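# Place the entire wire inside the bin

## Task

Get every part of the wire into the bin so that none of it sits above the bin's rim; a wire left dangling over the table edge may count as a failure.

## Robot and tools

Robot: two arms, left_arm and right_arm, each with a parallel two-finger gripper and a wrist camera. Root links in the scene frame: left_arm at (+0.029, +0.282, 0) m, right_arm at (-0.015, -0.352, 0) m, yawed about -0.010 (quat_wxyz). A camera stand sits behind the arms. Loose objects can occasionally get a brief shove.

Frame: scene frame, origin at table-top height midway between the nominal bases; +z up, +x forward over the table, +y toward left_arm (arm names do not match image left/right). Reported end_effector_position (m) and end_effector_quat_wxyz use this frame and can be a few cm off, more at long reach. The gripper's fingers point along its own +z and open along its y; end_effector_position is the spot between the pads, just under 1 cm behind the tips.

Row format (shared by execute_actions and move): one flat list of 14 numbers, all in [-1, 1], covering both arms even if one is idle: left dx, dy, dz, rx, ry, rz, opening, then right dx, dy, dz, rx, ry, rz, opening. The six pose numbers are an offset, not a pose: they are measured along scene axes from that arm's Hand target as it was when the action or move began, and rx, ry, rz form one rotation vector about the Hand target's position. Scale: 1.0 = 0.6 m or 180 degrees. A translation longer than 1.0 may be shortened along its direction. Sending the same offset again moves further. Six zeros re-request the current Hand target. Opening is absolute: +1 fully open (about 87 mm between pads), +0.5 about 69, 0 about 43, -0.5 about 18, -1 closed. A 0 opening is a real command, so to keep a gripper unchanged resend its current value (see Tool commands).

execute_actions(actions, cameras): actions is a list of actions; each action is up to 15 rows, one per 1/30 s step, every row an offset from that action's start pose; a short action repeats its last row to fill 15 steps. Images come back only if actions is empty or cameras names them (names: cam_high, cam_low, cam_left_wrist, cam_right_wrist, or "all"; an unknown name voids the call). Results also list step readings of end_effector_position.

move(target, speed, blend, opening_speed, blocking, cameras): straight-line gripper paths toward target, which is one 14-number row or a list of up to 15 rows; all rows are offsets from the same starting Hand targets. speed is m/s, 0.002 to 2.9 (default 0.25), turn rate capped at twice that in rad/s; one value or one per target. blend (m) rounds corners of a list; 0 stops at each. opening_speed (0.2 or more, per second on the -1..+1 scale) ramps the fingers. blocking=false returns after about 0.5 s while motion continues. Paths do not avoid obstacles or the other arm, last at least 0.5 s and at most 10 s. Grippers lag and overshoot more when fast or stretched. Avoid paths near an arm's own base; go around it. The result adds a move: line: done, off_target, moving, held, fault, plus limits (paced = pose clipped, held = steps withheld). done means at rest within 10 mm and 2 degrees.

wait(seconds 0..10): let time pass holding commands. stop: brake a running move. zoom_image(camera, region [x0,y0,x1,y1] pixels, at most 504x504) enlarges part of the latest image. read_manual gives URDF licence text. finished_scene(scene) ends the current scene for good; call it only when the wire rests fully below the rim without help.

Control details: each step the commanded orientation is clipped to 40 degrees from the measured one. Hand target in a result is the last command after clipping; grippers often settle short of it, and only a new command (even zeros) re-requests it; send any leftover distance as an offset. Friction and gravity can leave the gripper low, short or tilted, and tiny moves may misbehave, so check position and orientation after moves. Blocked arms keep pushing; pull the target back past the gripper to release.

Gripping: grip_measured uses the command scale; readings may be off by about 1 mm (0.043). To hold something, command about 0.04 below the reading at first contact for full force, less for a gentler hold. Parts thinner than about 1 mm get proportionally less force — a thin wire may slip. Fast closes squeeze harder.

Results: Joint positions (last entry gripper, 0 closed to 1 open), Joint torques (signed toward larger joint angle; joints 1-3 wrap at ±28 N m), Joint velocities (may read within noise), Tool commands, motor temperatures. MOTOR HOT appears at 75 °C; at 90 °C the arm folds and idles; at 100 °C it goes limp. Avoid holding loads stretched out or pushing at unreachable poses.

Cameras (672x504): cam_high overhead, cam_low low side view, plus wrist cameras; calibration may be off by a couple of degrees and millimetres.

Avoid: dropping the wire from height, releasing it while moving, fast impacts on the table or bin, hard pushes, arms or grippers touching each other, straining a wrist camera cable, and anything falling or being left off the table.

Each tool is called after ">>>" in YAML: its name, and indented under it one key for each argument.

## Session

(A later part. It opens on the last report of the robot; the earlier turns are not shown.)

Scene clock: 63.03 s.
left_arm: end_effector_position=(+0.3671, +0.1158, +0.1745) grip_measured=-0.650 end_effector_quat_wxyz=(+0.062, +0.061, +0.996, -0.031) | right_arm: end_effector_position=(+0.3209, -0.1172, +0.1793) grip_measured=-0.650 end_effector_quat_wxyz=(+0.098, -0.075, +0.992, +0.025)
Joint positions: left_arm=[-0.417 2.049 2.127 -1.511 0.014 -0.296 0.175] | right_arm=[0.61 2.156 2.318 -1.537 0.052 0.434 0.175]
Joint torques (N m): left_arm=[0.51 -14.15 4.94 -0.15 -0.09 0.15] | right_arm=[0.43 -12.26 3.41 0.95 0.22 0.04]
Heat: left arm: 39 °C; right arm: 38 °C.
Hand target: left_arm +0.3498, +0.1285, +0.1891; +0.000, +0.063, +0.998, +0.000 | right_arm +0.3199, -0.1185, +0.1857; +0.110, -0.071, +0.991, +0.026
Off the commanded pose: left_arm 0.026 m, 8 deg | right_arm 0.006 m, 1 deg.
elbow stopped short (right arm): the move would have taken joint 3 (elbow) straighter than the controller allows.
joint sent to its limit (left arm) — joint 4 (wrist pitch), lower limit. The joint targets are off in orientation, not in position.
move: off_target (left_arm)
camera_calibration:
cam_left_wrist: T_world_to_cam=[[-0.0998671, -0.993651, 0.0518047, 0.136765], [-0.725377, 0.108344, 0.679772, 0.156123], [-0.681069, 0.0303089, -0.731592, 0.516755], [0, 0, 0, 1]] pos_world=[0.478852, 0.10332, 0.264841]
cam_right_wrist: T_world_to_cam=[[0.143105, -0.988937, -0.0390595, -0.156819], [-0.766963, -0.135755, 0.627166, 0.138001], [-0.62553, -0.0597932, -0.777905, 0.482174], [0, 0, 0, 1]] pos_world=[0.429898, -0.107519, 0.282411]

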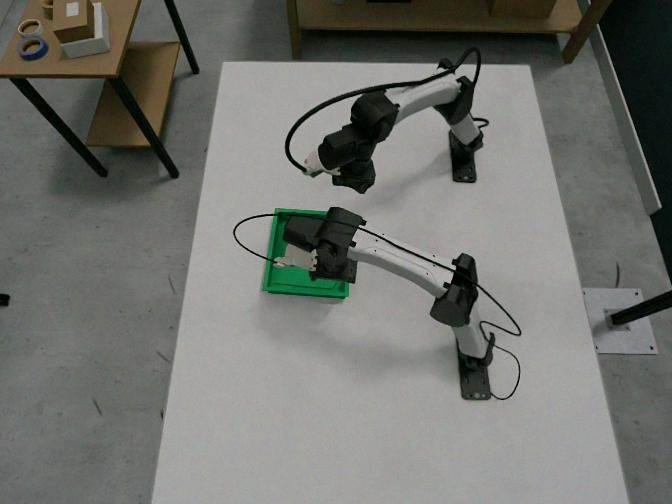

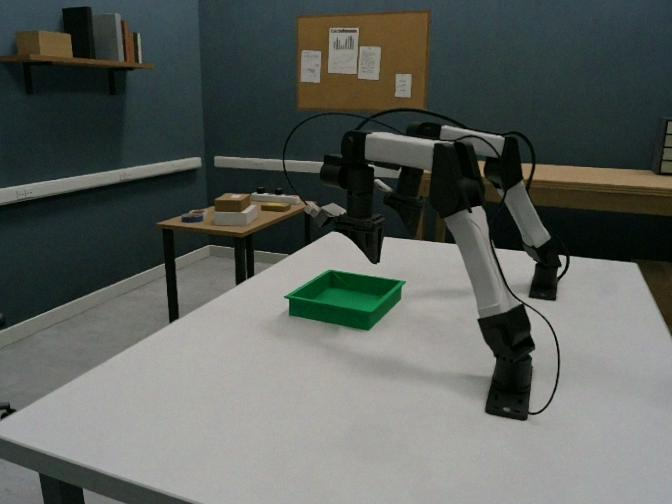

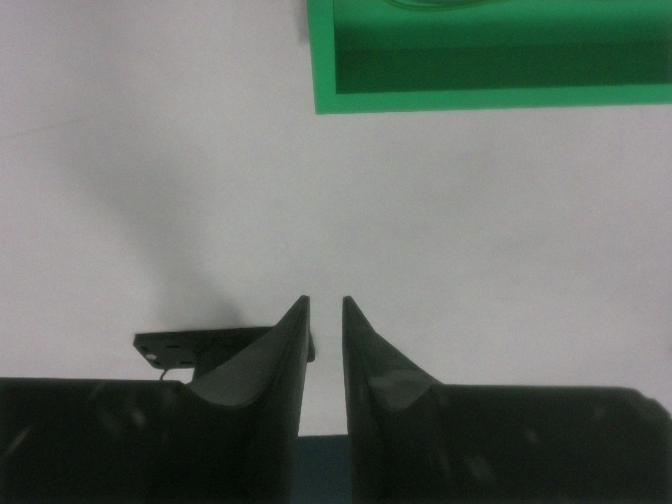

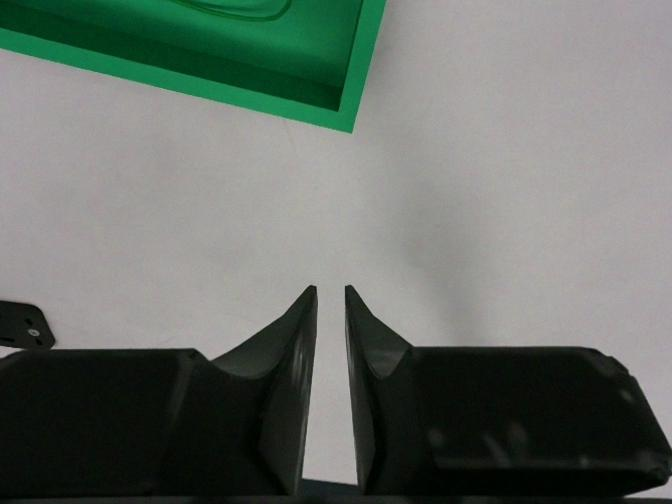

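>>> move:
  target: [-0.12,0.15,0.02,0,0,0,-0.65,0.2,0,0.1,0,0,0,-1]
  cameras: ["all"]

>>> zoom_image:
  camera: "cam_low"
  region: [290, 250, 410, 330]

>>> zoom_image:
  camera: "cam_high"
  region: [250, 195, 370, 305]

Scene clock: 66.03 s.
left_arm: end_effector_position=(+0.2972, +0.2102, +0.1937) grip_measured=-0.650 end_effector_quat_wxyz=(+0.049, +0.060, +0.997, -0.016) | right_arm: end_effector_position=(+0.4344, -0.1241, +0.2502) grip_measured=-0.970 end_effector_quat_wxyz=(+0.295, -0.055, +0.949, +0.099)
Joint positions: left_arm=[-0.234 1.686 1.729 -1.511 0.014 -0.114 0.175] | right_arm=[0.479 2.336 2.842 -1.446 0.046 0.327 0.015]
Joint torques (N m): left_arm=[0.31 -9.58 4.94 -0.22 -0.1 0.15] | right_arm=[0.24 -8.68 6.11 1.6 -0.04 -0.14]
Heat: left arm: 40 °C; right arm: 39 °C.
Hand target: left_arm +0.2778, +0.2185, +0.2012; +0.000, +0.063, +0.998, +0.000 | right_arm +0.4399, -0.1185, +0.2456; +0.110, -0.071, +0.991, +0.026
Off the commanded pose: left_arm 0.022 m, 6 deg | right_arm 0.009 m, 23 deg.
elbow stopped short (right arm): the move would have taken joint 3 (elbow) straighter than the controller allows.
joint sent to its limit (left arm) — joint 4 (wrist pitch), lower limit. The joint targets are off in orientation, not in position.
move: off_target (left_arm, right_arm)
camera_calibration:
cam_left_wrist: T_world_to_cam=[[-0.0968671, -0.995047, 0.0223398, 0.227797], [-0.708881, 0.0847297, 0.700221, 0.0781879], [-0.698645, 0.0519921, -0.713577, 0.477436], [0, 0, 0, 1]] pos_world=[0.41105, 0.195221, 0.280849]
cam_right_wrist: T_world_to_cam=[[0.155611, -0.974473, -0.161826, -0.15011], [-0.947118, -0.193724, 0.255808, 0.343723], [-0.280628, 0.113462, -0.953087, 0.523429], [0, 0, 0, 1]] pos_world=[0.495794, -0.13908, 0.386654]

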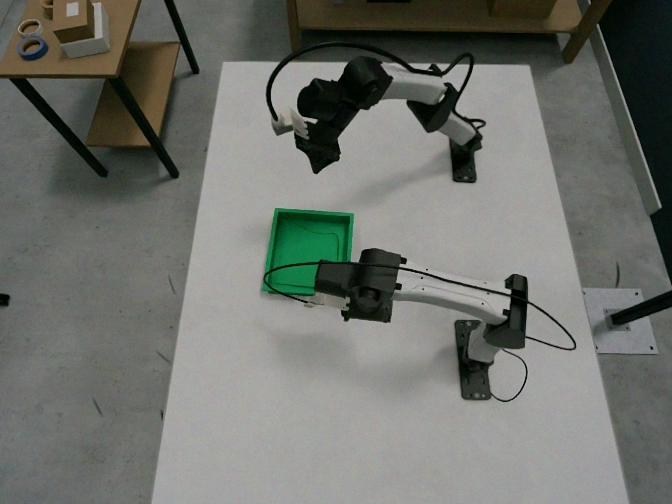

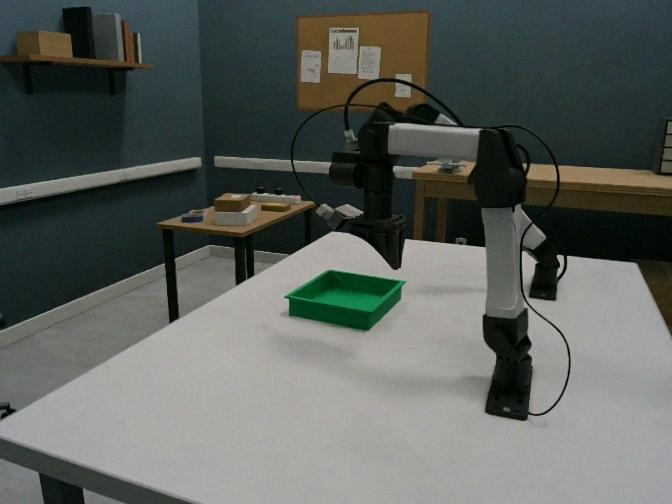

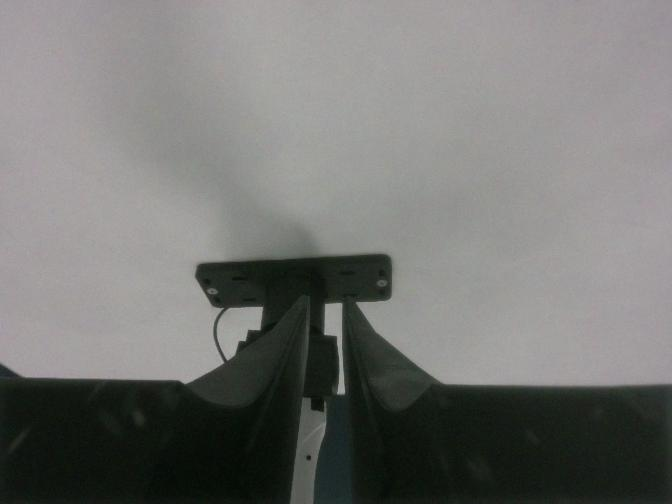

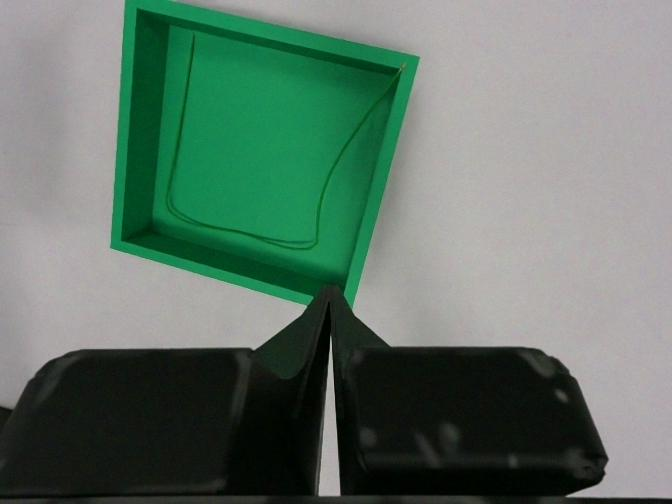

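Scaled by 4.200 from the camera's 672x504 image, which has a finer 960x720 frame.

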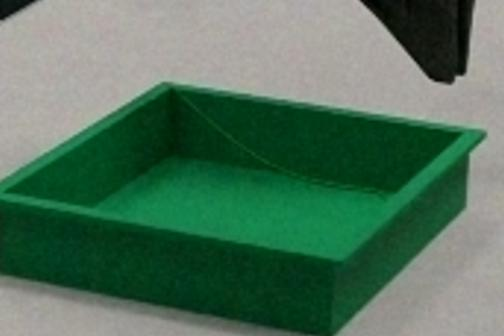

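Scaled by 4.200 from the camera's 672x504 image, which has a finer 960x720 frame.

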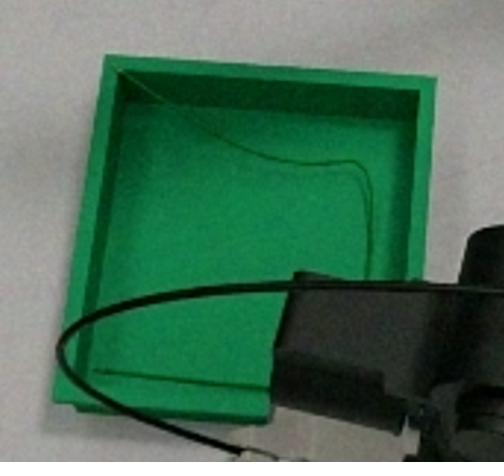

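>>> move:
  target: [0,0,0,0,0,0,-0.65,0.117,0.07,-0.19,0.005,0.074,-0.239,-0.2]
  cameras: ["all"]

>>> zoom_image:
  camera: "cam_high"
  region: [250, 195, 370, 305]

Scene clock: 70.03 s.
left_arm: end_effector_position=(+0.2972, +0.2103, +0.1937) grip_measured=-0.650 end_effector_quat_wxyz=(+0.049, +0.061, +0.997, -0.016) | right_arm: end_effector_position=(+0.5042, -0.0790, +0.1370) grip_measured=-0.200 end_effector_quat_wxyz=(+0.194, +0.320, +0.909, +0.183)
Joint positions: left_arm=[-0.234 1.686 1.729 -1.511 0.014 -0.114 0.175] | right_arm=[0.442 2.613 2.842 -1.259 0.001 1.097 0.4]
Joint torques (N m): left_arm=[0.32 -9.61 4.93 -0.21 -0.09 0.16] | right_arm=[-0.32 -10.92 6.83 1.45 -0.02 0.01]
Heat: left arm: 40 °C; right arm: 39 °C.
Hand target: left_arm +0.2779, +0.2186, +0.2012; +0.000, +0.063, +0.998, +0.000 | right_arm +0.5101, -0.0765, +0.1317; -0.001, +0.301, +0.954, -0.001
Off the commanded pose: left_arm 0.022 m, 6 deg | right_arm 0.008 m, 31 deg.
elbow stopped short (right arm): the move would have taken joint 3 (elbow) straighter than the controller allows.
joint sent to its limit (left arm) — joint 4 (wrist pitch), lower limit. The joint targets are off in orientation, not in position.
move: off_target (left_arm, right_arm)
camera_calibration:
cam_left_wrist: T_world_to_cam=[[-0.0976363, -0.994973, 0.0222648, 0.228022], [-0.708793, 0.0852233, 0.700249, 0.0780557], [-0.698627, 0.0525886, -0.713551, 0.477309], [0, 0, 0, 1]] pos_world=[0.411049, 0.195123, 0.280849]
cam_right_wrist: T_world_to_cam=[[-0.517058, -0.72089, -0.461485, 0.264876], [-0.81923, 0.260567, 0.510849, 0.383911], [-0.248018, 0.642201, -0.725303, 0.42405], [0, 0, 0, 1]] pos_world=[0.55664, -0.181413, 0.233681]

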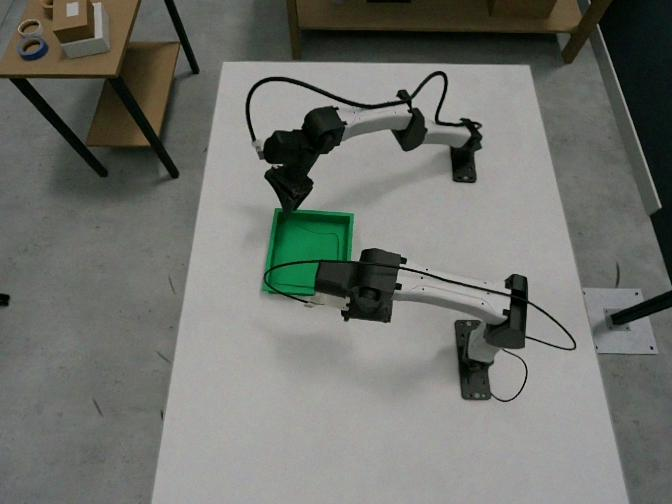

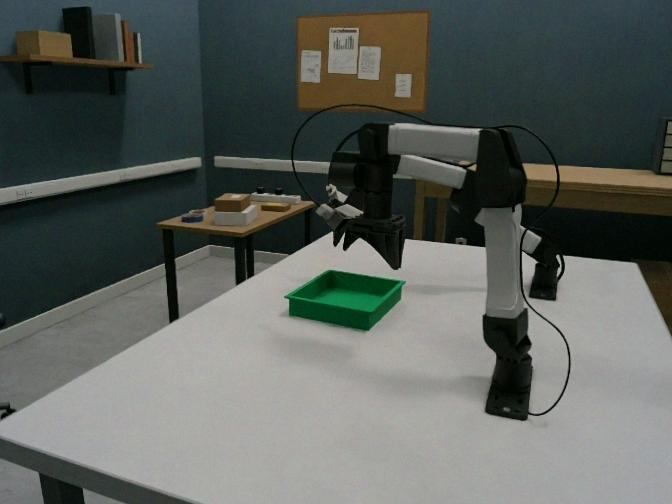

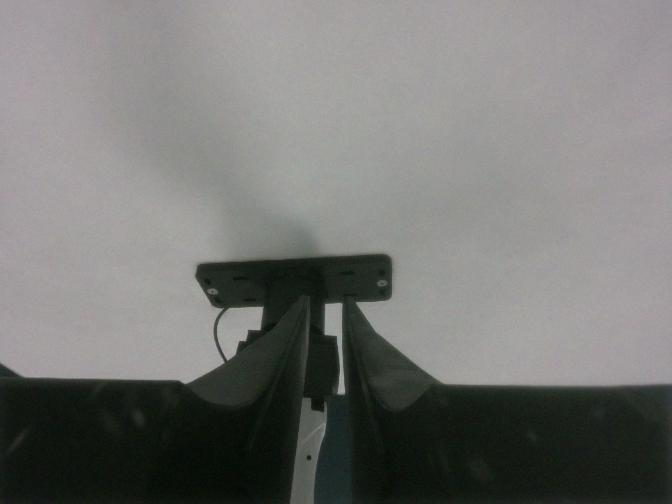

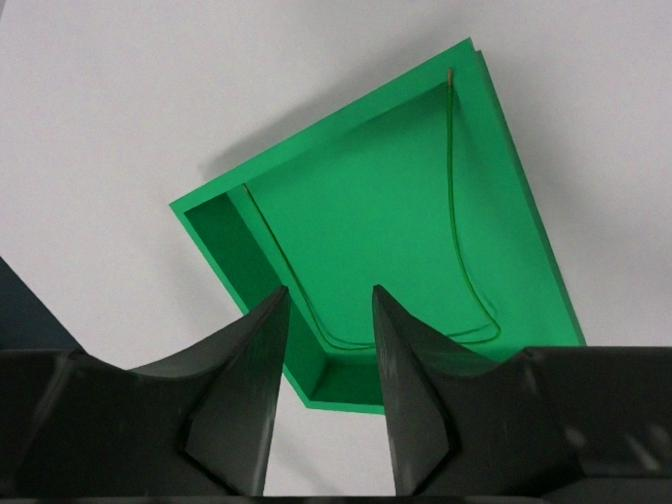

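Scaled by 4.200 from the camera's 672x504 image, which has a finer 960x720 frame.

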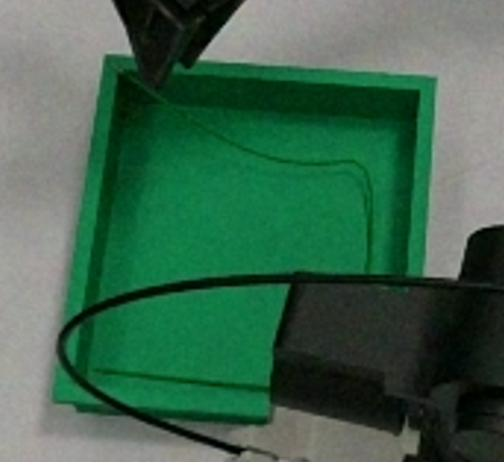

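>>> move:
  target: [0,0,0,0,0,0,-0.65,0.005,-0.035,-0.075,0,0,0,0]
  cameras: ["cam_low","cam_right_wrist"]
  speed: 0.12

>>> zoom_image:
  camera: "cam_low"
  region: [290, 250, 410, 330]

Scene clock: 73.80 s.
left_arm: end_effector_position=(+0.2972, +0.2103, +0.1937) grip_measured=-0.650 end_effector_quat_wxyz=(+0.049, +0.061, +0.997, -0.016) | right_arm: end_effector_position=(+0.5125, -0.0962, +0.0968) grip_measured=+0.000 end_effector_quat_wxyz=(+0.172, +0.325, +0.916, +0.158)
Joint positions: left_arm=[-0.234 1.686 1.729 -1.511 0.014 -0.114 0.175] | right_arm=[0.408 2.684 2.842 -1.257 -0.006 1.07 0.5]
Joint torques (N m): left_arm=[0.27 -9.58 4.92 -0.21 -0.09 0.16] | right_arm=[-0.29 -11 6.86 1.13 0.03 -0.14]
Motor temperatures (°C): left_arm=[19 39 29 22 20 18 20] | right_arm=[21 40 29 23 20 20 20]
Heat: left arm: 39 °C; right arm: 40 °C.
Hand target: left_arm +0.2779, +0.2186, +0.2012; +0.000, +0.063, +0.998, +0.000 | right_arm +0.5131, -0.0975, +0.0866; -0.001, +0.300, +0.954, -0.001
Off the commanded pose: left_arm 0.022 m, 6 deg | right_arm 0.010 m, 27 deg.
elbow stopped short (right arm): the move would have taken joint 3 (elbow) straighter than the controller allows.
joint sent to its limit (left arm) — joint 4 (wrist pitch), lower limit. The joint targets are off in orientation, not in position.
move: off_target (left_arm, right_arm)
camera_calibration:
cam_right_wrist: T_world_to_cam=[[-0.548241, -0.731683, -0.405058, 0.247764], [-0.785128, 0.283437, 0.55067, 0.396605], [-0.288108, 0.619922, -0.729857, 0.426831], [0, 0, 0, 1]] pos_world=[0.570193, -0.195729, 0.193485]
Images, in order (width x height): cam_low 672x504, cam_right_wrist 672x504.

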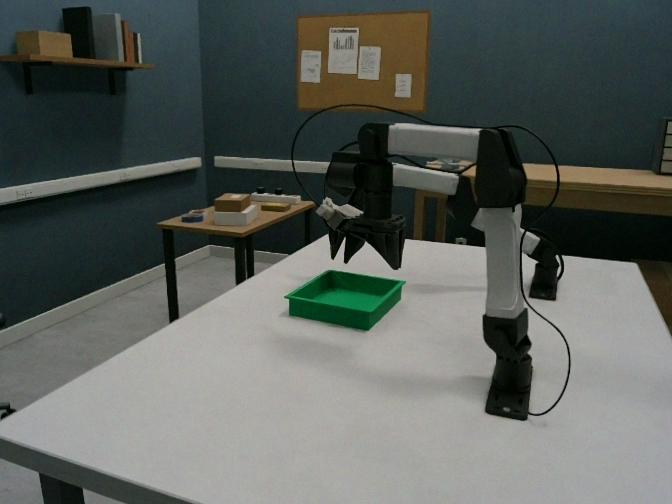

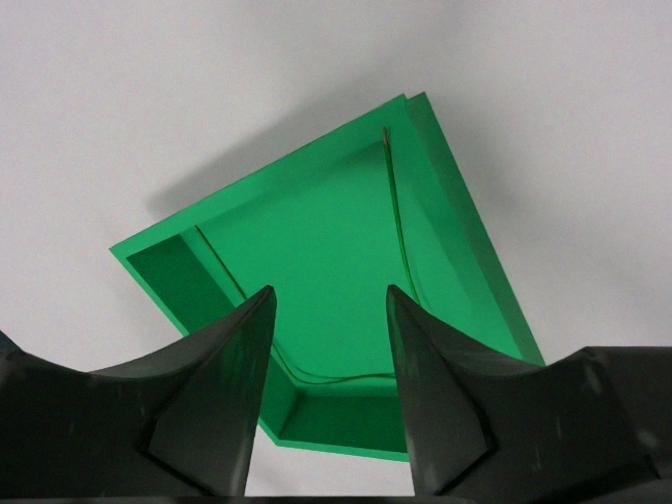

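Scaled by 4.200 from the camera's 672x504 image, which has a finer 960x720 frame.

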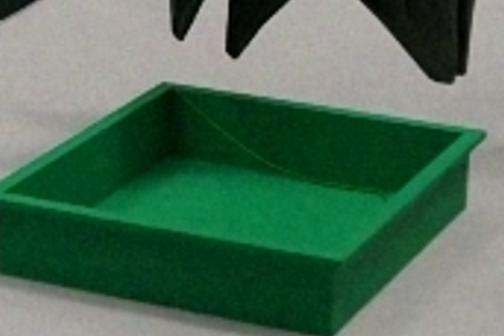

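>>> move:
  target: [0,0,0,0,0,0,-0.65,-0.008,-0.015,-0.065,0,0,0,0]
  cameras: ["cam_low","cam_right_wrist"]
  speed: 0.08

>>> zoom_image:
  camera: "cam_low"
  region: [290, 250, 410, 330]

Scene clock: 77.30 s.
left_arm: end_effector_position=(+0.2972, +0.2103, +0.1937) grip_measured=-0.650 end_effector_quat_wxyz=(+0.049, +0.061, +0.997, -0.016) | right_arm: end_effector_position=(+0.5091, -0.1033, +0.0614) grip_measured=+0.000 end_effector_quat_wxyz=(+0.147, +0.321, +0.926, +0.131)
Joint positions: left_arm=[-0.234 1.686 1.729 -1.511 0.014 -0.114 0.175] | right_arm=[0.4 2.744 2.842 -1.272 -0.006 1.048 0.5]
Joint torques (N m): left_arm=[0.31 -9.59 4.98 -0.21 -0.1 0.16] | right_arm=[-0.46 -10.84 6.86 0.98 0.05 -0.17]
Heat: left arm: 39 °C; right arm: 40 °C.
Hand target: left_arm +0.2779, +0.2186, +0.2012; +0.000, +0.063, +0.998, +0.000 | right_arm +0.5083, -0.1065, +0.0477; -0.001, +0.301, +0.954, -0.001
Off the commanded pose: left_arm 0.022 m, 6 deg | right_arm 0.014 m, 23 deg.
elbow stopped short (right arm): the move would have taken joint 3 (elbow) straighter than the controller allows.
joint sent to its limit (left arm) — joint 4 (wrist pitch), lower limit. The joint targets are off in orientation, not in position.
move: off_target (left_arm, right_arm)
camera_calibration:
cam_right_wrist: T_world_to_cam=[[-0.564122, -0.751845, -0.341314, 0.228379], [-0.75095, 0.295315, 0.590646, 0.396779], [-0.343279, 0.589507, -0.731192, 0.429413], [0, 0, 0, 1]] pos_world=[0.574203, -0.198611, 0.157576]
Images, in order (width x height): cam_low 672x504, cam_right_wrist 672x504.

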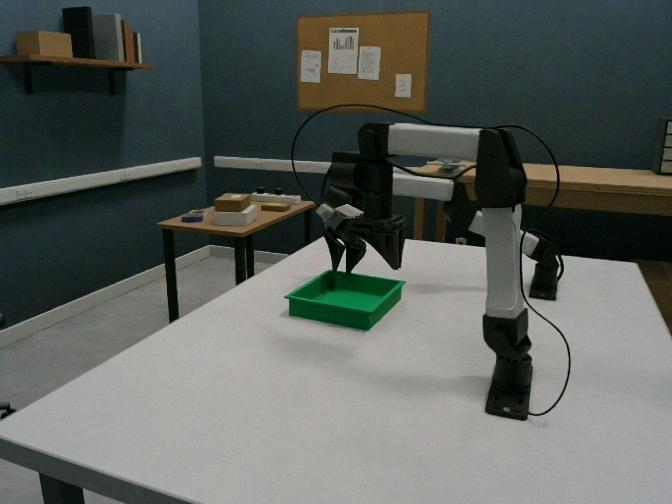

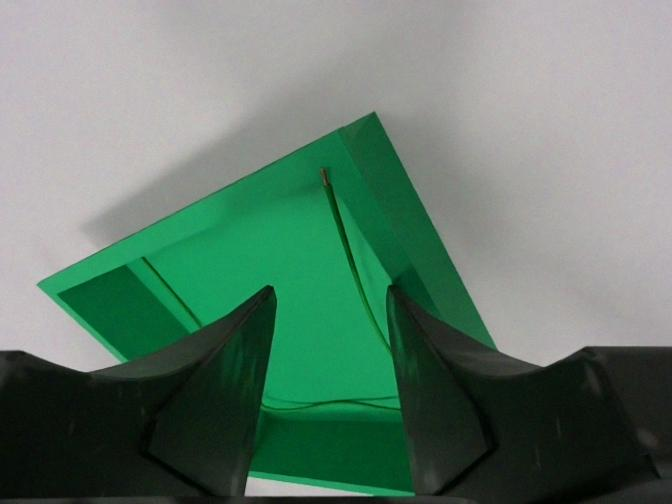

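Scaled by 4.200 from the camera's 672x504 image, which has a finer 960x720 frame.

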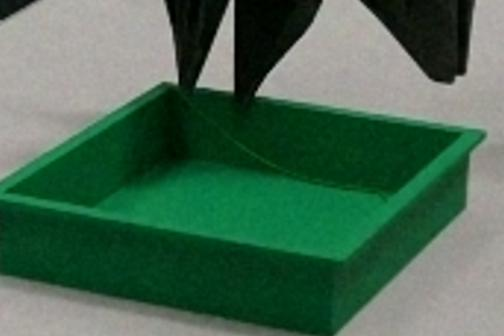

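>>> move:
  target: [0,0,0,0,0,0,-0.65,0,0,-0.05,0,0,0,-0.4]
  cameras: ["cam_low","cam_right_wrist"]
  speed: 0.06

>>> zoom_image:
  camera: "cam_low"
  region: [290, 250, 410, 330]

Scene clock: 81.23 s.
left_arm: end_effector_position=(+0.2972, +0.2103, +0.1937) grip_measured=-0.650 end_effector_quat_wxyz=(+0.049, +0.061, +0.997, -0.016) | right_arm: end_effector_position=(+0.5062, -0.1028, +0.0324) grip_measured=-0.400 end_effector_quat_wxyz=(+0.127, +0.320, +0.931, +0.119)
Joint positions: left_arm=[-0.234 1.686 1.729 -1.511 0.014 -0.114 0.175] | right_arm=[0.4 2.799 2.846 -1.268 -0.015 1.044 0.3]
Joint torques (N m): left_arm=[0.31 -9.57 4.94 -0.21 -0.11 0.16] | right_arm=[-0.38 -10.95 6.71 1.04 0.15 -0.17]
Heat: left arm: 39 °C; right arm: 40 °C.
Hand target: left_arm +0.2779, +0.2186, +0.2012; +0.000, +0.063, +0.998, +0.000 | right_arm +0.5084, -0.1065, +0.0178; -0.001, +0.301, +0.954, +0.000
Off the commanded pose: left_arm 0.022 m, 6 deg | right_arm 0.015 m, 20 deg.
elbow stopped short (right arm): the move would have taken joint 3 (elbow) straighter than the controller allows.
joint sent to its limit (left arm) — joint 4 (wrist pitch), lower limit. The joint targets are off in orientation, not in position.
move: off_target (left_arm, right_arm)
camera_calibration:
cam_right_wrist: T_world_to_cam=[[-0.573831, -0.759558, -0.306252, 0.220285], [-0.724689, 0.296736, 0.621911, 0.397459], [-0.381501, 0.578809, -0.72072, 0.42492], [0, 0, 0, 1]] pos_world=[0.576548, -0.196569, 0.126527]
Images, in order (width x height): cam_low 672x504, cam_right_wrist 672x504.

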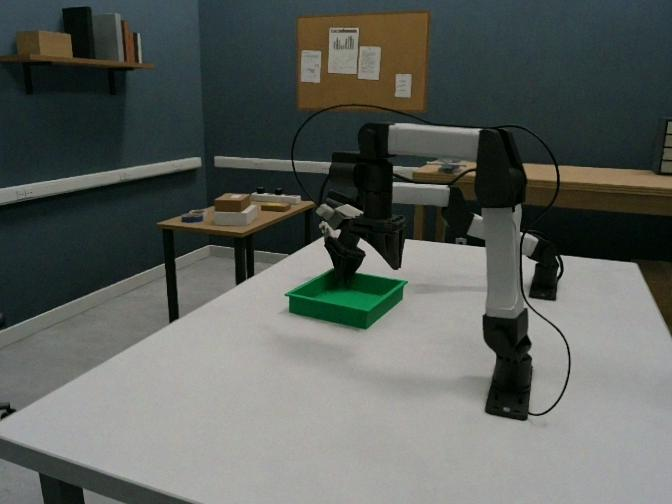

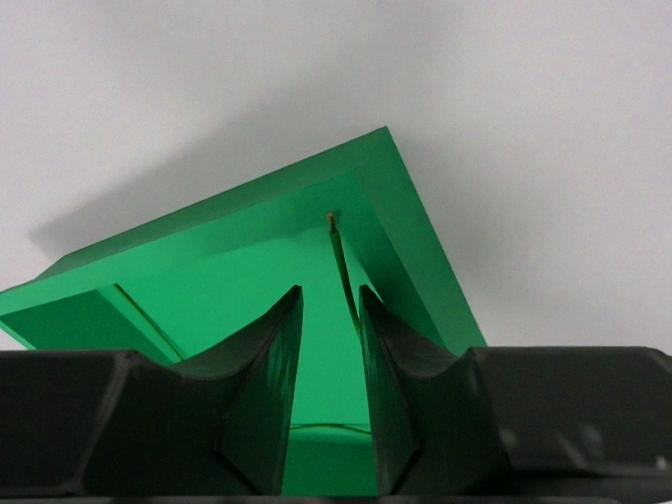

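Scaled by 4.200 from the camera's 672x504 image, which has a finer 960x720 frame.

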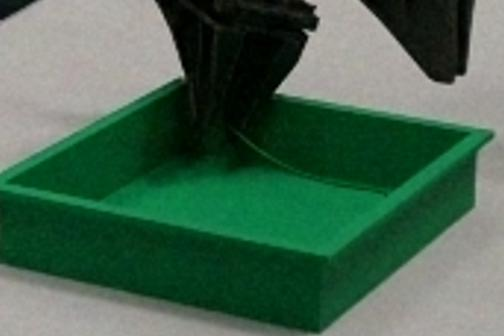

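>>> move:
  target: [0,0,0,0,0,0,-0.65,-0.005,0.015,0.008,0,0,0,-1]
  cameras: ["cam_low","cam_high","cam_right_wrist"]
  speed: 0.05
  opening_speed: 1

>>> zoom_image:
  camera: "cam_low"
  region: [270, 230, 430, 340]

Scene clock: 85.40 s.
left_arm: end_effector_position=(+0.2972, +0.2103, +0.1937) grip_measured=-0.650 end_effector_quat_wxyz=(+0.049, +0.061, +0.997, -0.016) | right_arm: end_effector_position=(+0.5045, -0.0992, +0.0324) grip_measured=-0.926 end_effector_quat_wxyz=(+0.127, +0.316, +0.932, +0.120)
Joint positions: left_arm=[-0.234 1.686 1.729 -1.511 0.014 -0.114 0.175] | right_arm=[0.406 2.799 2.846 -1.268 -0.015 1.043 0.037]
Joint torques (N m): left_arm=[0.28 -9.54 4.96 -0.23 -0.11 0.17] | right_arm=[0.61 -11.66 6.64 1.05 0.18 0.03]
Heat: left arm: 39 °C; right arm: 40 °C.
Hand target: left_arm +0.2779, +0.2186, +0.2012; +0.000, +0.063, +0.998, +0.000 | right_arm +0.5052, -0.0973, +0.0226; -0.001, +0.300, +0.954, +0.000
Off the commanded pose: left_arm 0.022 m, 6 deg | right_arm 0.010 m, 20 deg.
elbow stopped short (right arm): the move would have taken joint 3 (elbow) straighter than the controller allows.
joint sent to its limit (left arm) — joint 4 (wrist pitch), lower limit. The joint targets are off in orientation, not in position.
move: off_target (left_arm, right_arm)
camera_calibration:
cam_right_wrist: T_world_to_cam=[[-0.567611, -0.764173, -0.306362, 0.218421], [-0.727341, 0.291098, 0.62148, 0.395958], [-0.385736, 0.575589, -0.721045, 0.424095], [0, 0, 0, 1]] pos_world=[0.575564, -0.192455, 0.126628]
Images, in order (width x height): cam_high 672x504, cam_low 672x504, cam_right_wrist 672x504.

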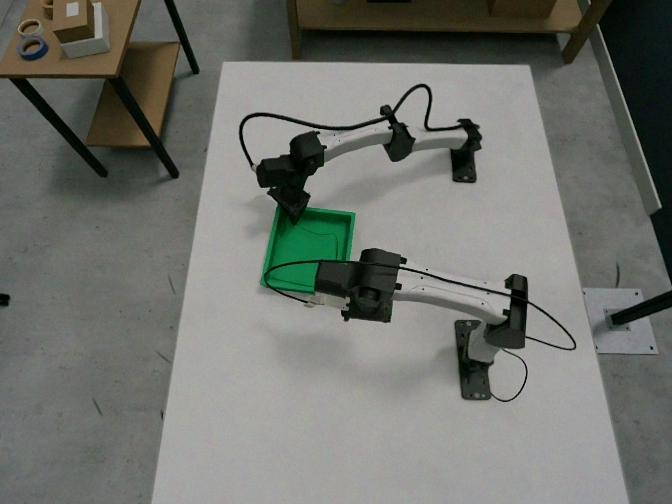

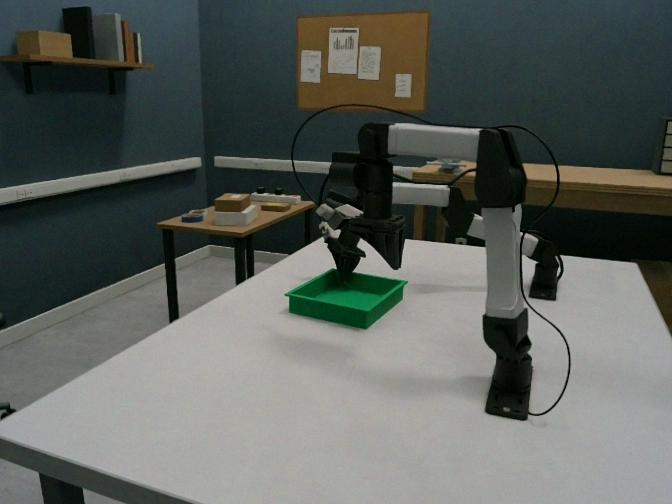

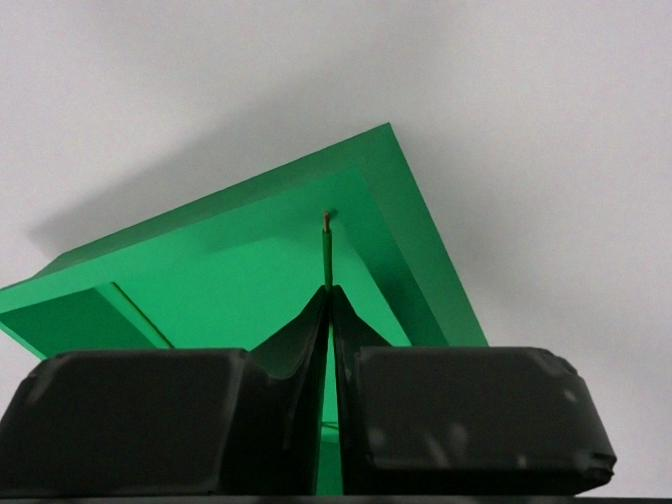

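Scaled by 3.150 from the camera's 672x504 image, which has a finer 960x720 frame.

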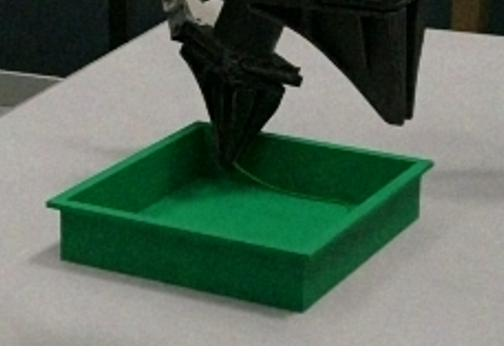

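>>> move:
  target:
    - [0,0,0,0,0,0,-0.65,-0.02,0.02,0.035,0,0,0,-1]
    - [0,0,0,0,0,0,-0.65,-0.12,0.09,0.03,0,0,0,-1]
  cameras: ["cam_low","cam_high","cam_right_wrist"]
  speed: 0.07
  blend: 0.01

>>> zoom_image:
  camera: "cam_low"
  region: [270, 230, 430, 340]

Scene clock: 89.93 s.
left_arm: end_effector_position=(+0.2972, +0.2103, +0.1937) grip_measured=-0.650 end_effector_quat_wxyz=(+0.049, +0.061, +0.997, -0.016) | right_arm: end_effector_position=(+0.4319, -0.0430, +0.0260) grip_measured=-0.926 end_effector_quat_wxyz=(+0.057, +0.310, +0.946, +0.076)
Joint positions: left_arm=[-0.234 1.686 1.729 -1.511 0.014 -0.114 0.175] | right_arm=[0.55 2.799 2.846 -1.427 -0.015 1.165 0.037]
Joint torques (N m): left_arm=[0.29 -9.59 4.98 -0.2 -0.1 0.15] | right_arm=[0.14 -15.12 6.45 0.57 0.16 0.03]
Heat: left arm: 39 °C; right arm: 41 °C.
Hand target: left_arm +0.2779, +0.2186, +0.2012; +0.000, +0.063, +0.998, +0.000 | right_arm +0.4333, -0.0433, +0.0406; -0.001, +0.300, +0.954, +0.000
Off the commanded pose: left_arm 0.022 m, 6 deg | right_arm 0.015 m, 11 deg.
elbow stopped short (right arm): the move would have taken joint 3 (elbow) straighter than the controller allows.
joint sent to its limit (left arm) — joint 4 (wrist pitch), lower limit. The joint targets are off in orientation, not in position.
move: off_target (left_arm, right_arm)
camera_calibration:
cam_right_wrist: T_world_to_cam=[[-0.586166, -0.789556, -0.181689, 0.221883], [-0.628692, 0.301817, 0.716696, 0.286174], [-0.511035, 0.534329, -0.673302, 0.410069], [0, 0, 0, 1]] pos_world=[0.519534, -0.130295, 0.111314]
Images, in order (width x height): cam_high 672x504, cam_low 672x504, cam_right_wrist 672x504.

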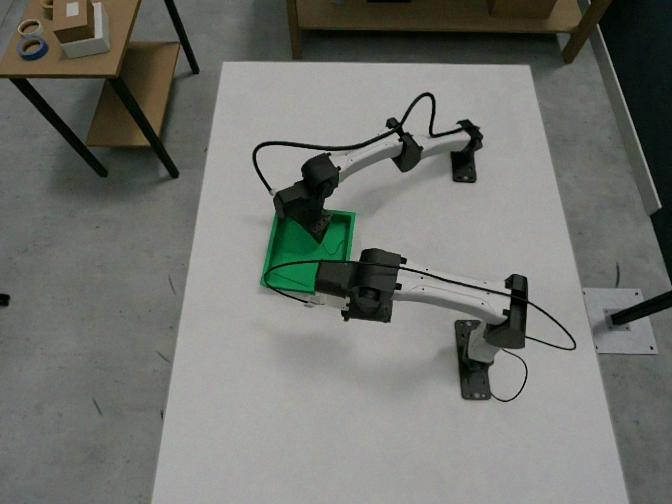

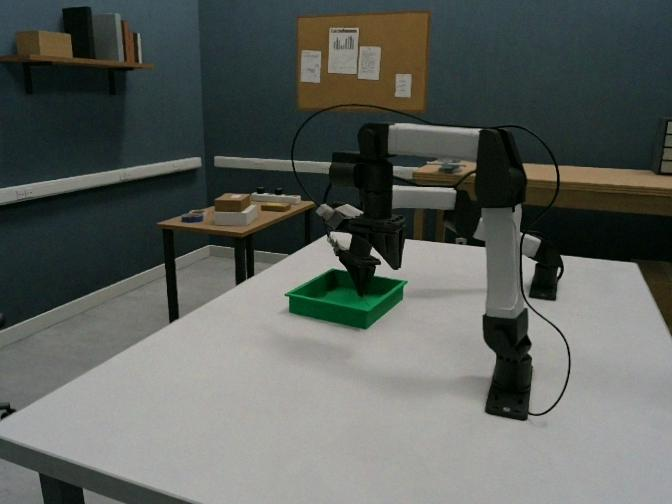

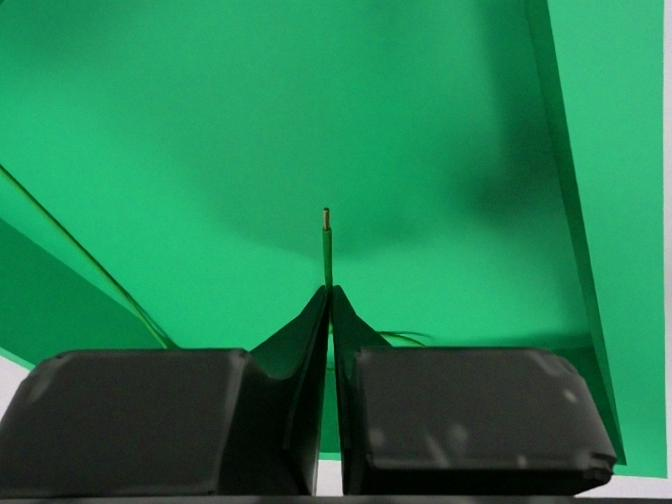

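Scaled by 3.150 from the camera's 672x504 image, which has a finer 960x720 frame.

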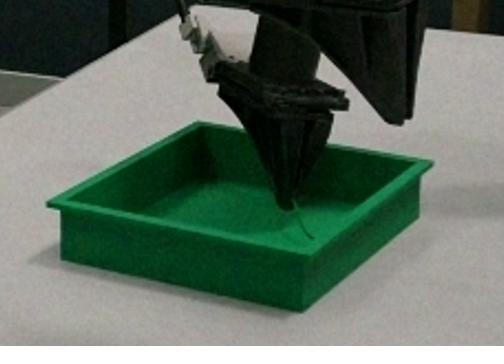

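>>> move:
  target:
    - [0,0,0,0,0,0,-0.65,0,0,-0.02,0,0,0,-1]
    - [0,0,0,0,0,0,-0.65,0,0,-0.02,0,0,0,-0.7]
    - [0,0,0,0,0,0,-0.65,0,0,0.1,0,0,0,-0.7]
    - [0,0,0.02,0,0,0,-0.65,-0.1,-0.2,0.25,0,0,0,-0.7]
  cameras: ["all"]
  speed: [0.05,0.05,0.08,0.2]
  opening_speed: 0.4

>>> zoom_image:
  camera: "cam_low"
  region: [270, 230, 430, 340]

>>> zoom_image:
  camera: "cam_high"
  region: [250, 195, 370, 305]

Scene clock: 96.93 s.
left_arm: end_effector_position=(+0.2951, +0.2108, +0.2002) grip_measured=-0.650 end_effector_quat_wxyz=(+0.062, +0.061, +0.996, -0.018) | right_arm: end_effector_position=(+0.3809, -0.1618, +0.1833) grip_measured=-0.700 end_effector_quat_wxyz=(+0.075, +0.312, +0.945, +0.070)
Joint positions: left_arm=[-0.234 1.661 1.729 -1.511 0.014 -0.114 0.175] | right_arm=[0.382 2.228 2.435 -1.573 -0.015 1.001 0.15]
Joint torques (N m): left_arm=[0.36 -10.09 6.45 -0.17 -0.09 0.16] | right_arm=[0.25 -12.68 3.32 0.7 0.04 -0.14]
Heat: left arm: 39 °C; right arm: 43 °C.
Hand target: left_arm +0.2779, +0.2185, +0.2131; +0.000, +0.063, +0.998, +0.000 | right_arm +0.3733, -0.1634, +0.1906; -0.001, +0.300, +0.954, -0.001
Off the commanded pose: left_arm 0.023 m, 7 deg | right_arm 0.011 m, 12 deg.
elbow stopped short (right arm): the move would have taken joint 3 (elbow) straighter than the controller allows.
joint sent to its limit (left arm) — joint 4 (wrist pitch), lower limit. The joint targets are off in orientation, not in position.
joint sent to its limit (right arm) — joint 4 (wrist pitch), lower limit. The joint targets are off in orientation, not in position.
move: off_target (left_arm, right_arm); target 2's new opening was sent with right_arm's hand 0.003 m and 11 deg from that target
camera_calibration:
cam_left_wrist: T_world_to_cam=[[-0.0981941, -0.994837, 0.0256341, 0.22762], [-0.725769, 0.0892126, 0.682129, 0.0798214], [-0.680895, 0.0483766, -0.730782, 0.47962], [0, 0, 0, 1]] pos_world=[0.406854, 0.196122, 0.290214]
cam_right_wrist: T_world_to_cam=[[-0.586993, -0.788938, -0.181701, 0.12714], [-0.646737, 0.321947, 0.691434, 0.192011], [-0.487001, 0.52338, -0.699216, 0.547297], [0, 0, 0, 1]] pos_world=[0.465345, -0.247955, 0.273018]

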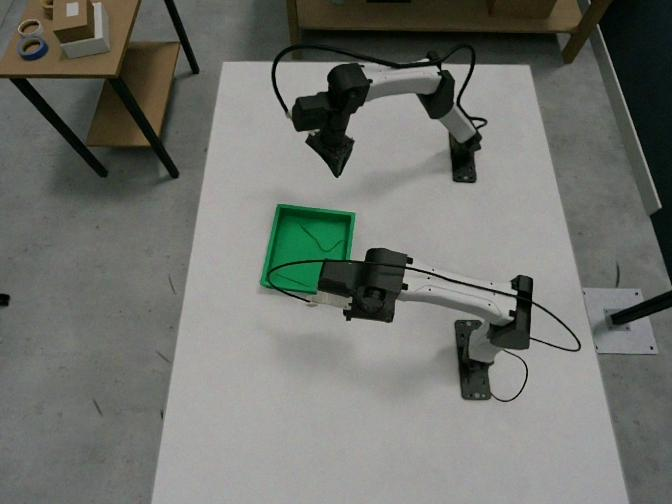

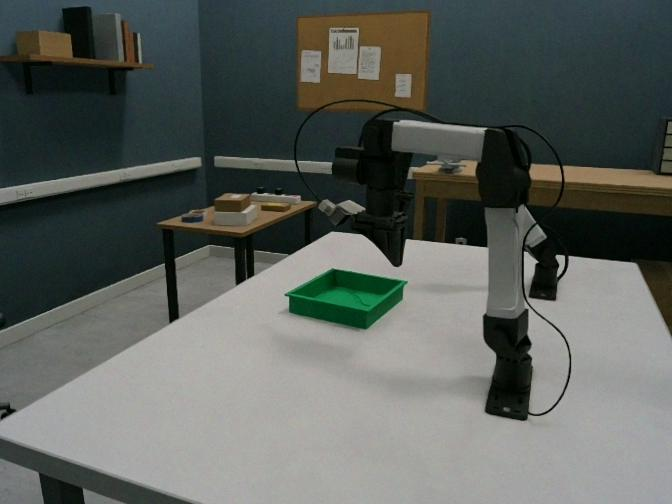

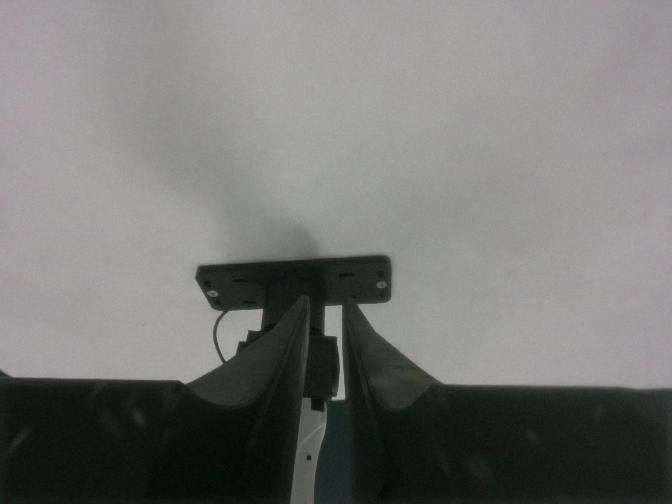

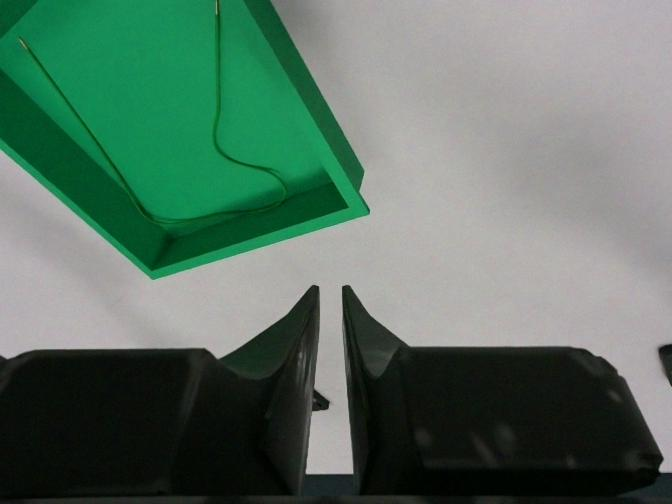

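Scaled by 3.150 from the camera's 672x504 image, which has a finer 960x720 frame.

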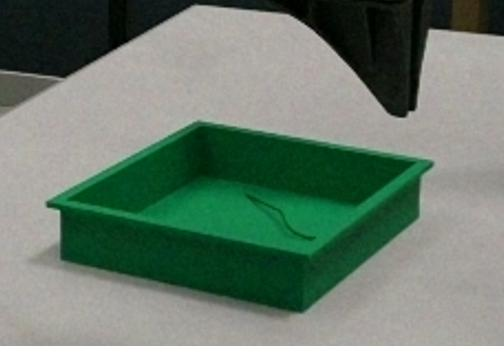

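Scaled by 4.200 from the camera's 672x504 image, which has a finer 960x720 frame.

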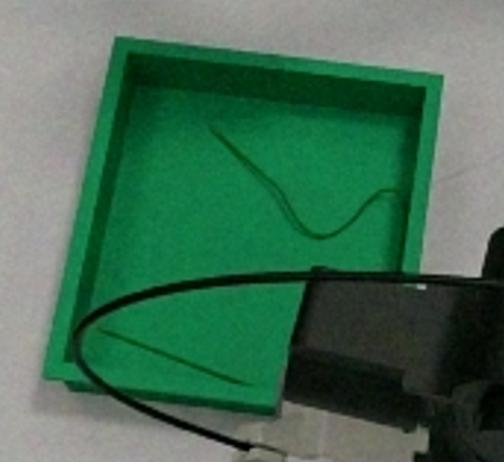

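>>> finished_scene:
  scene: 2

The scene is finished: the task was done.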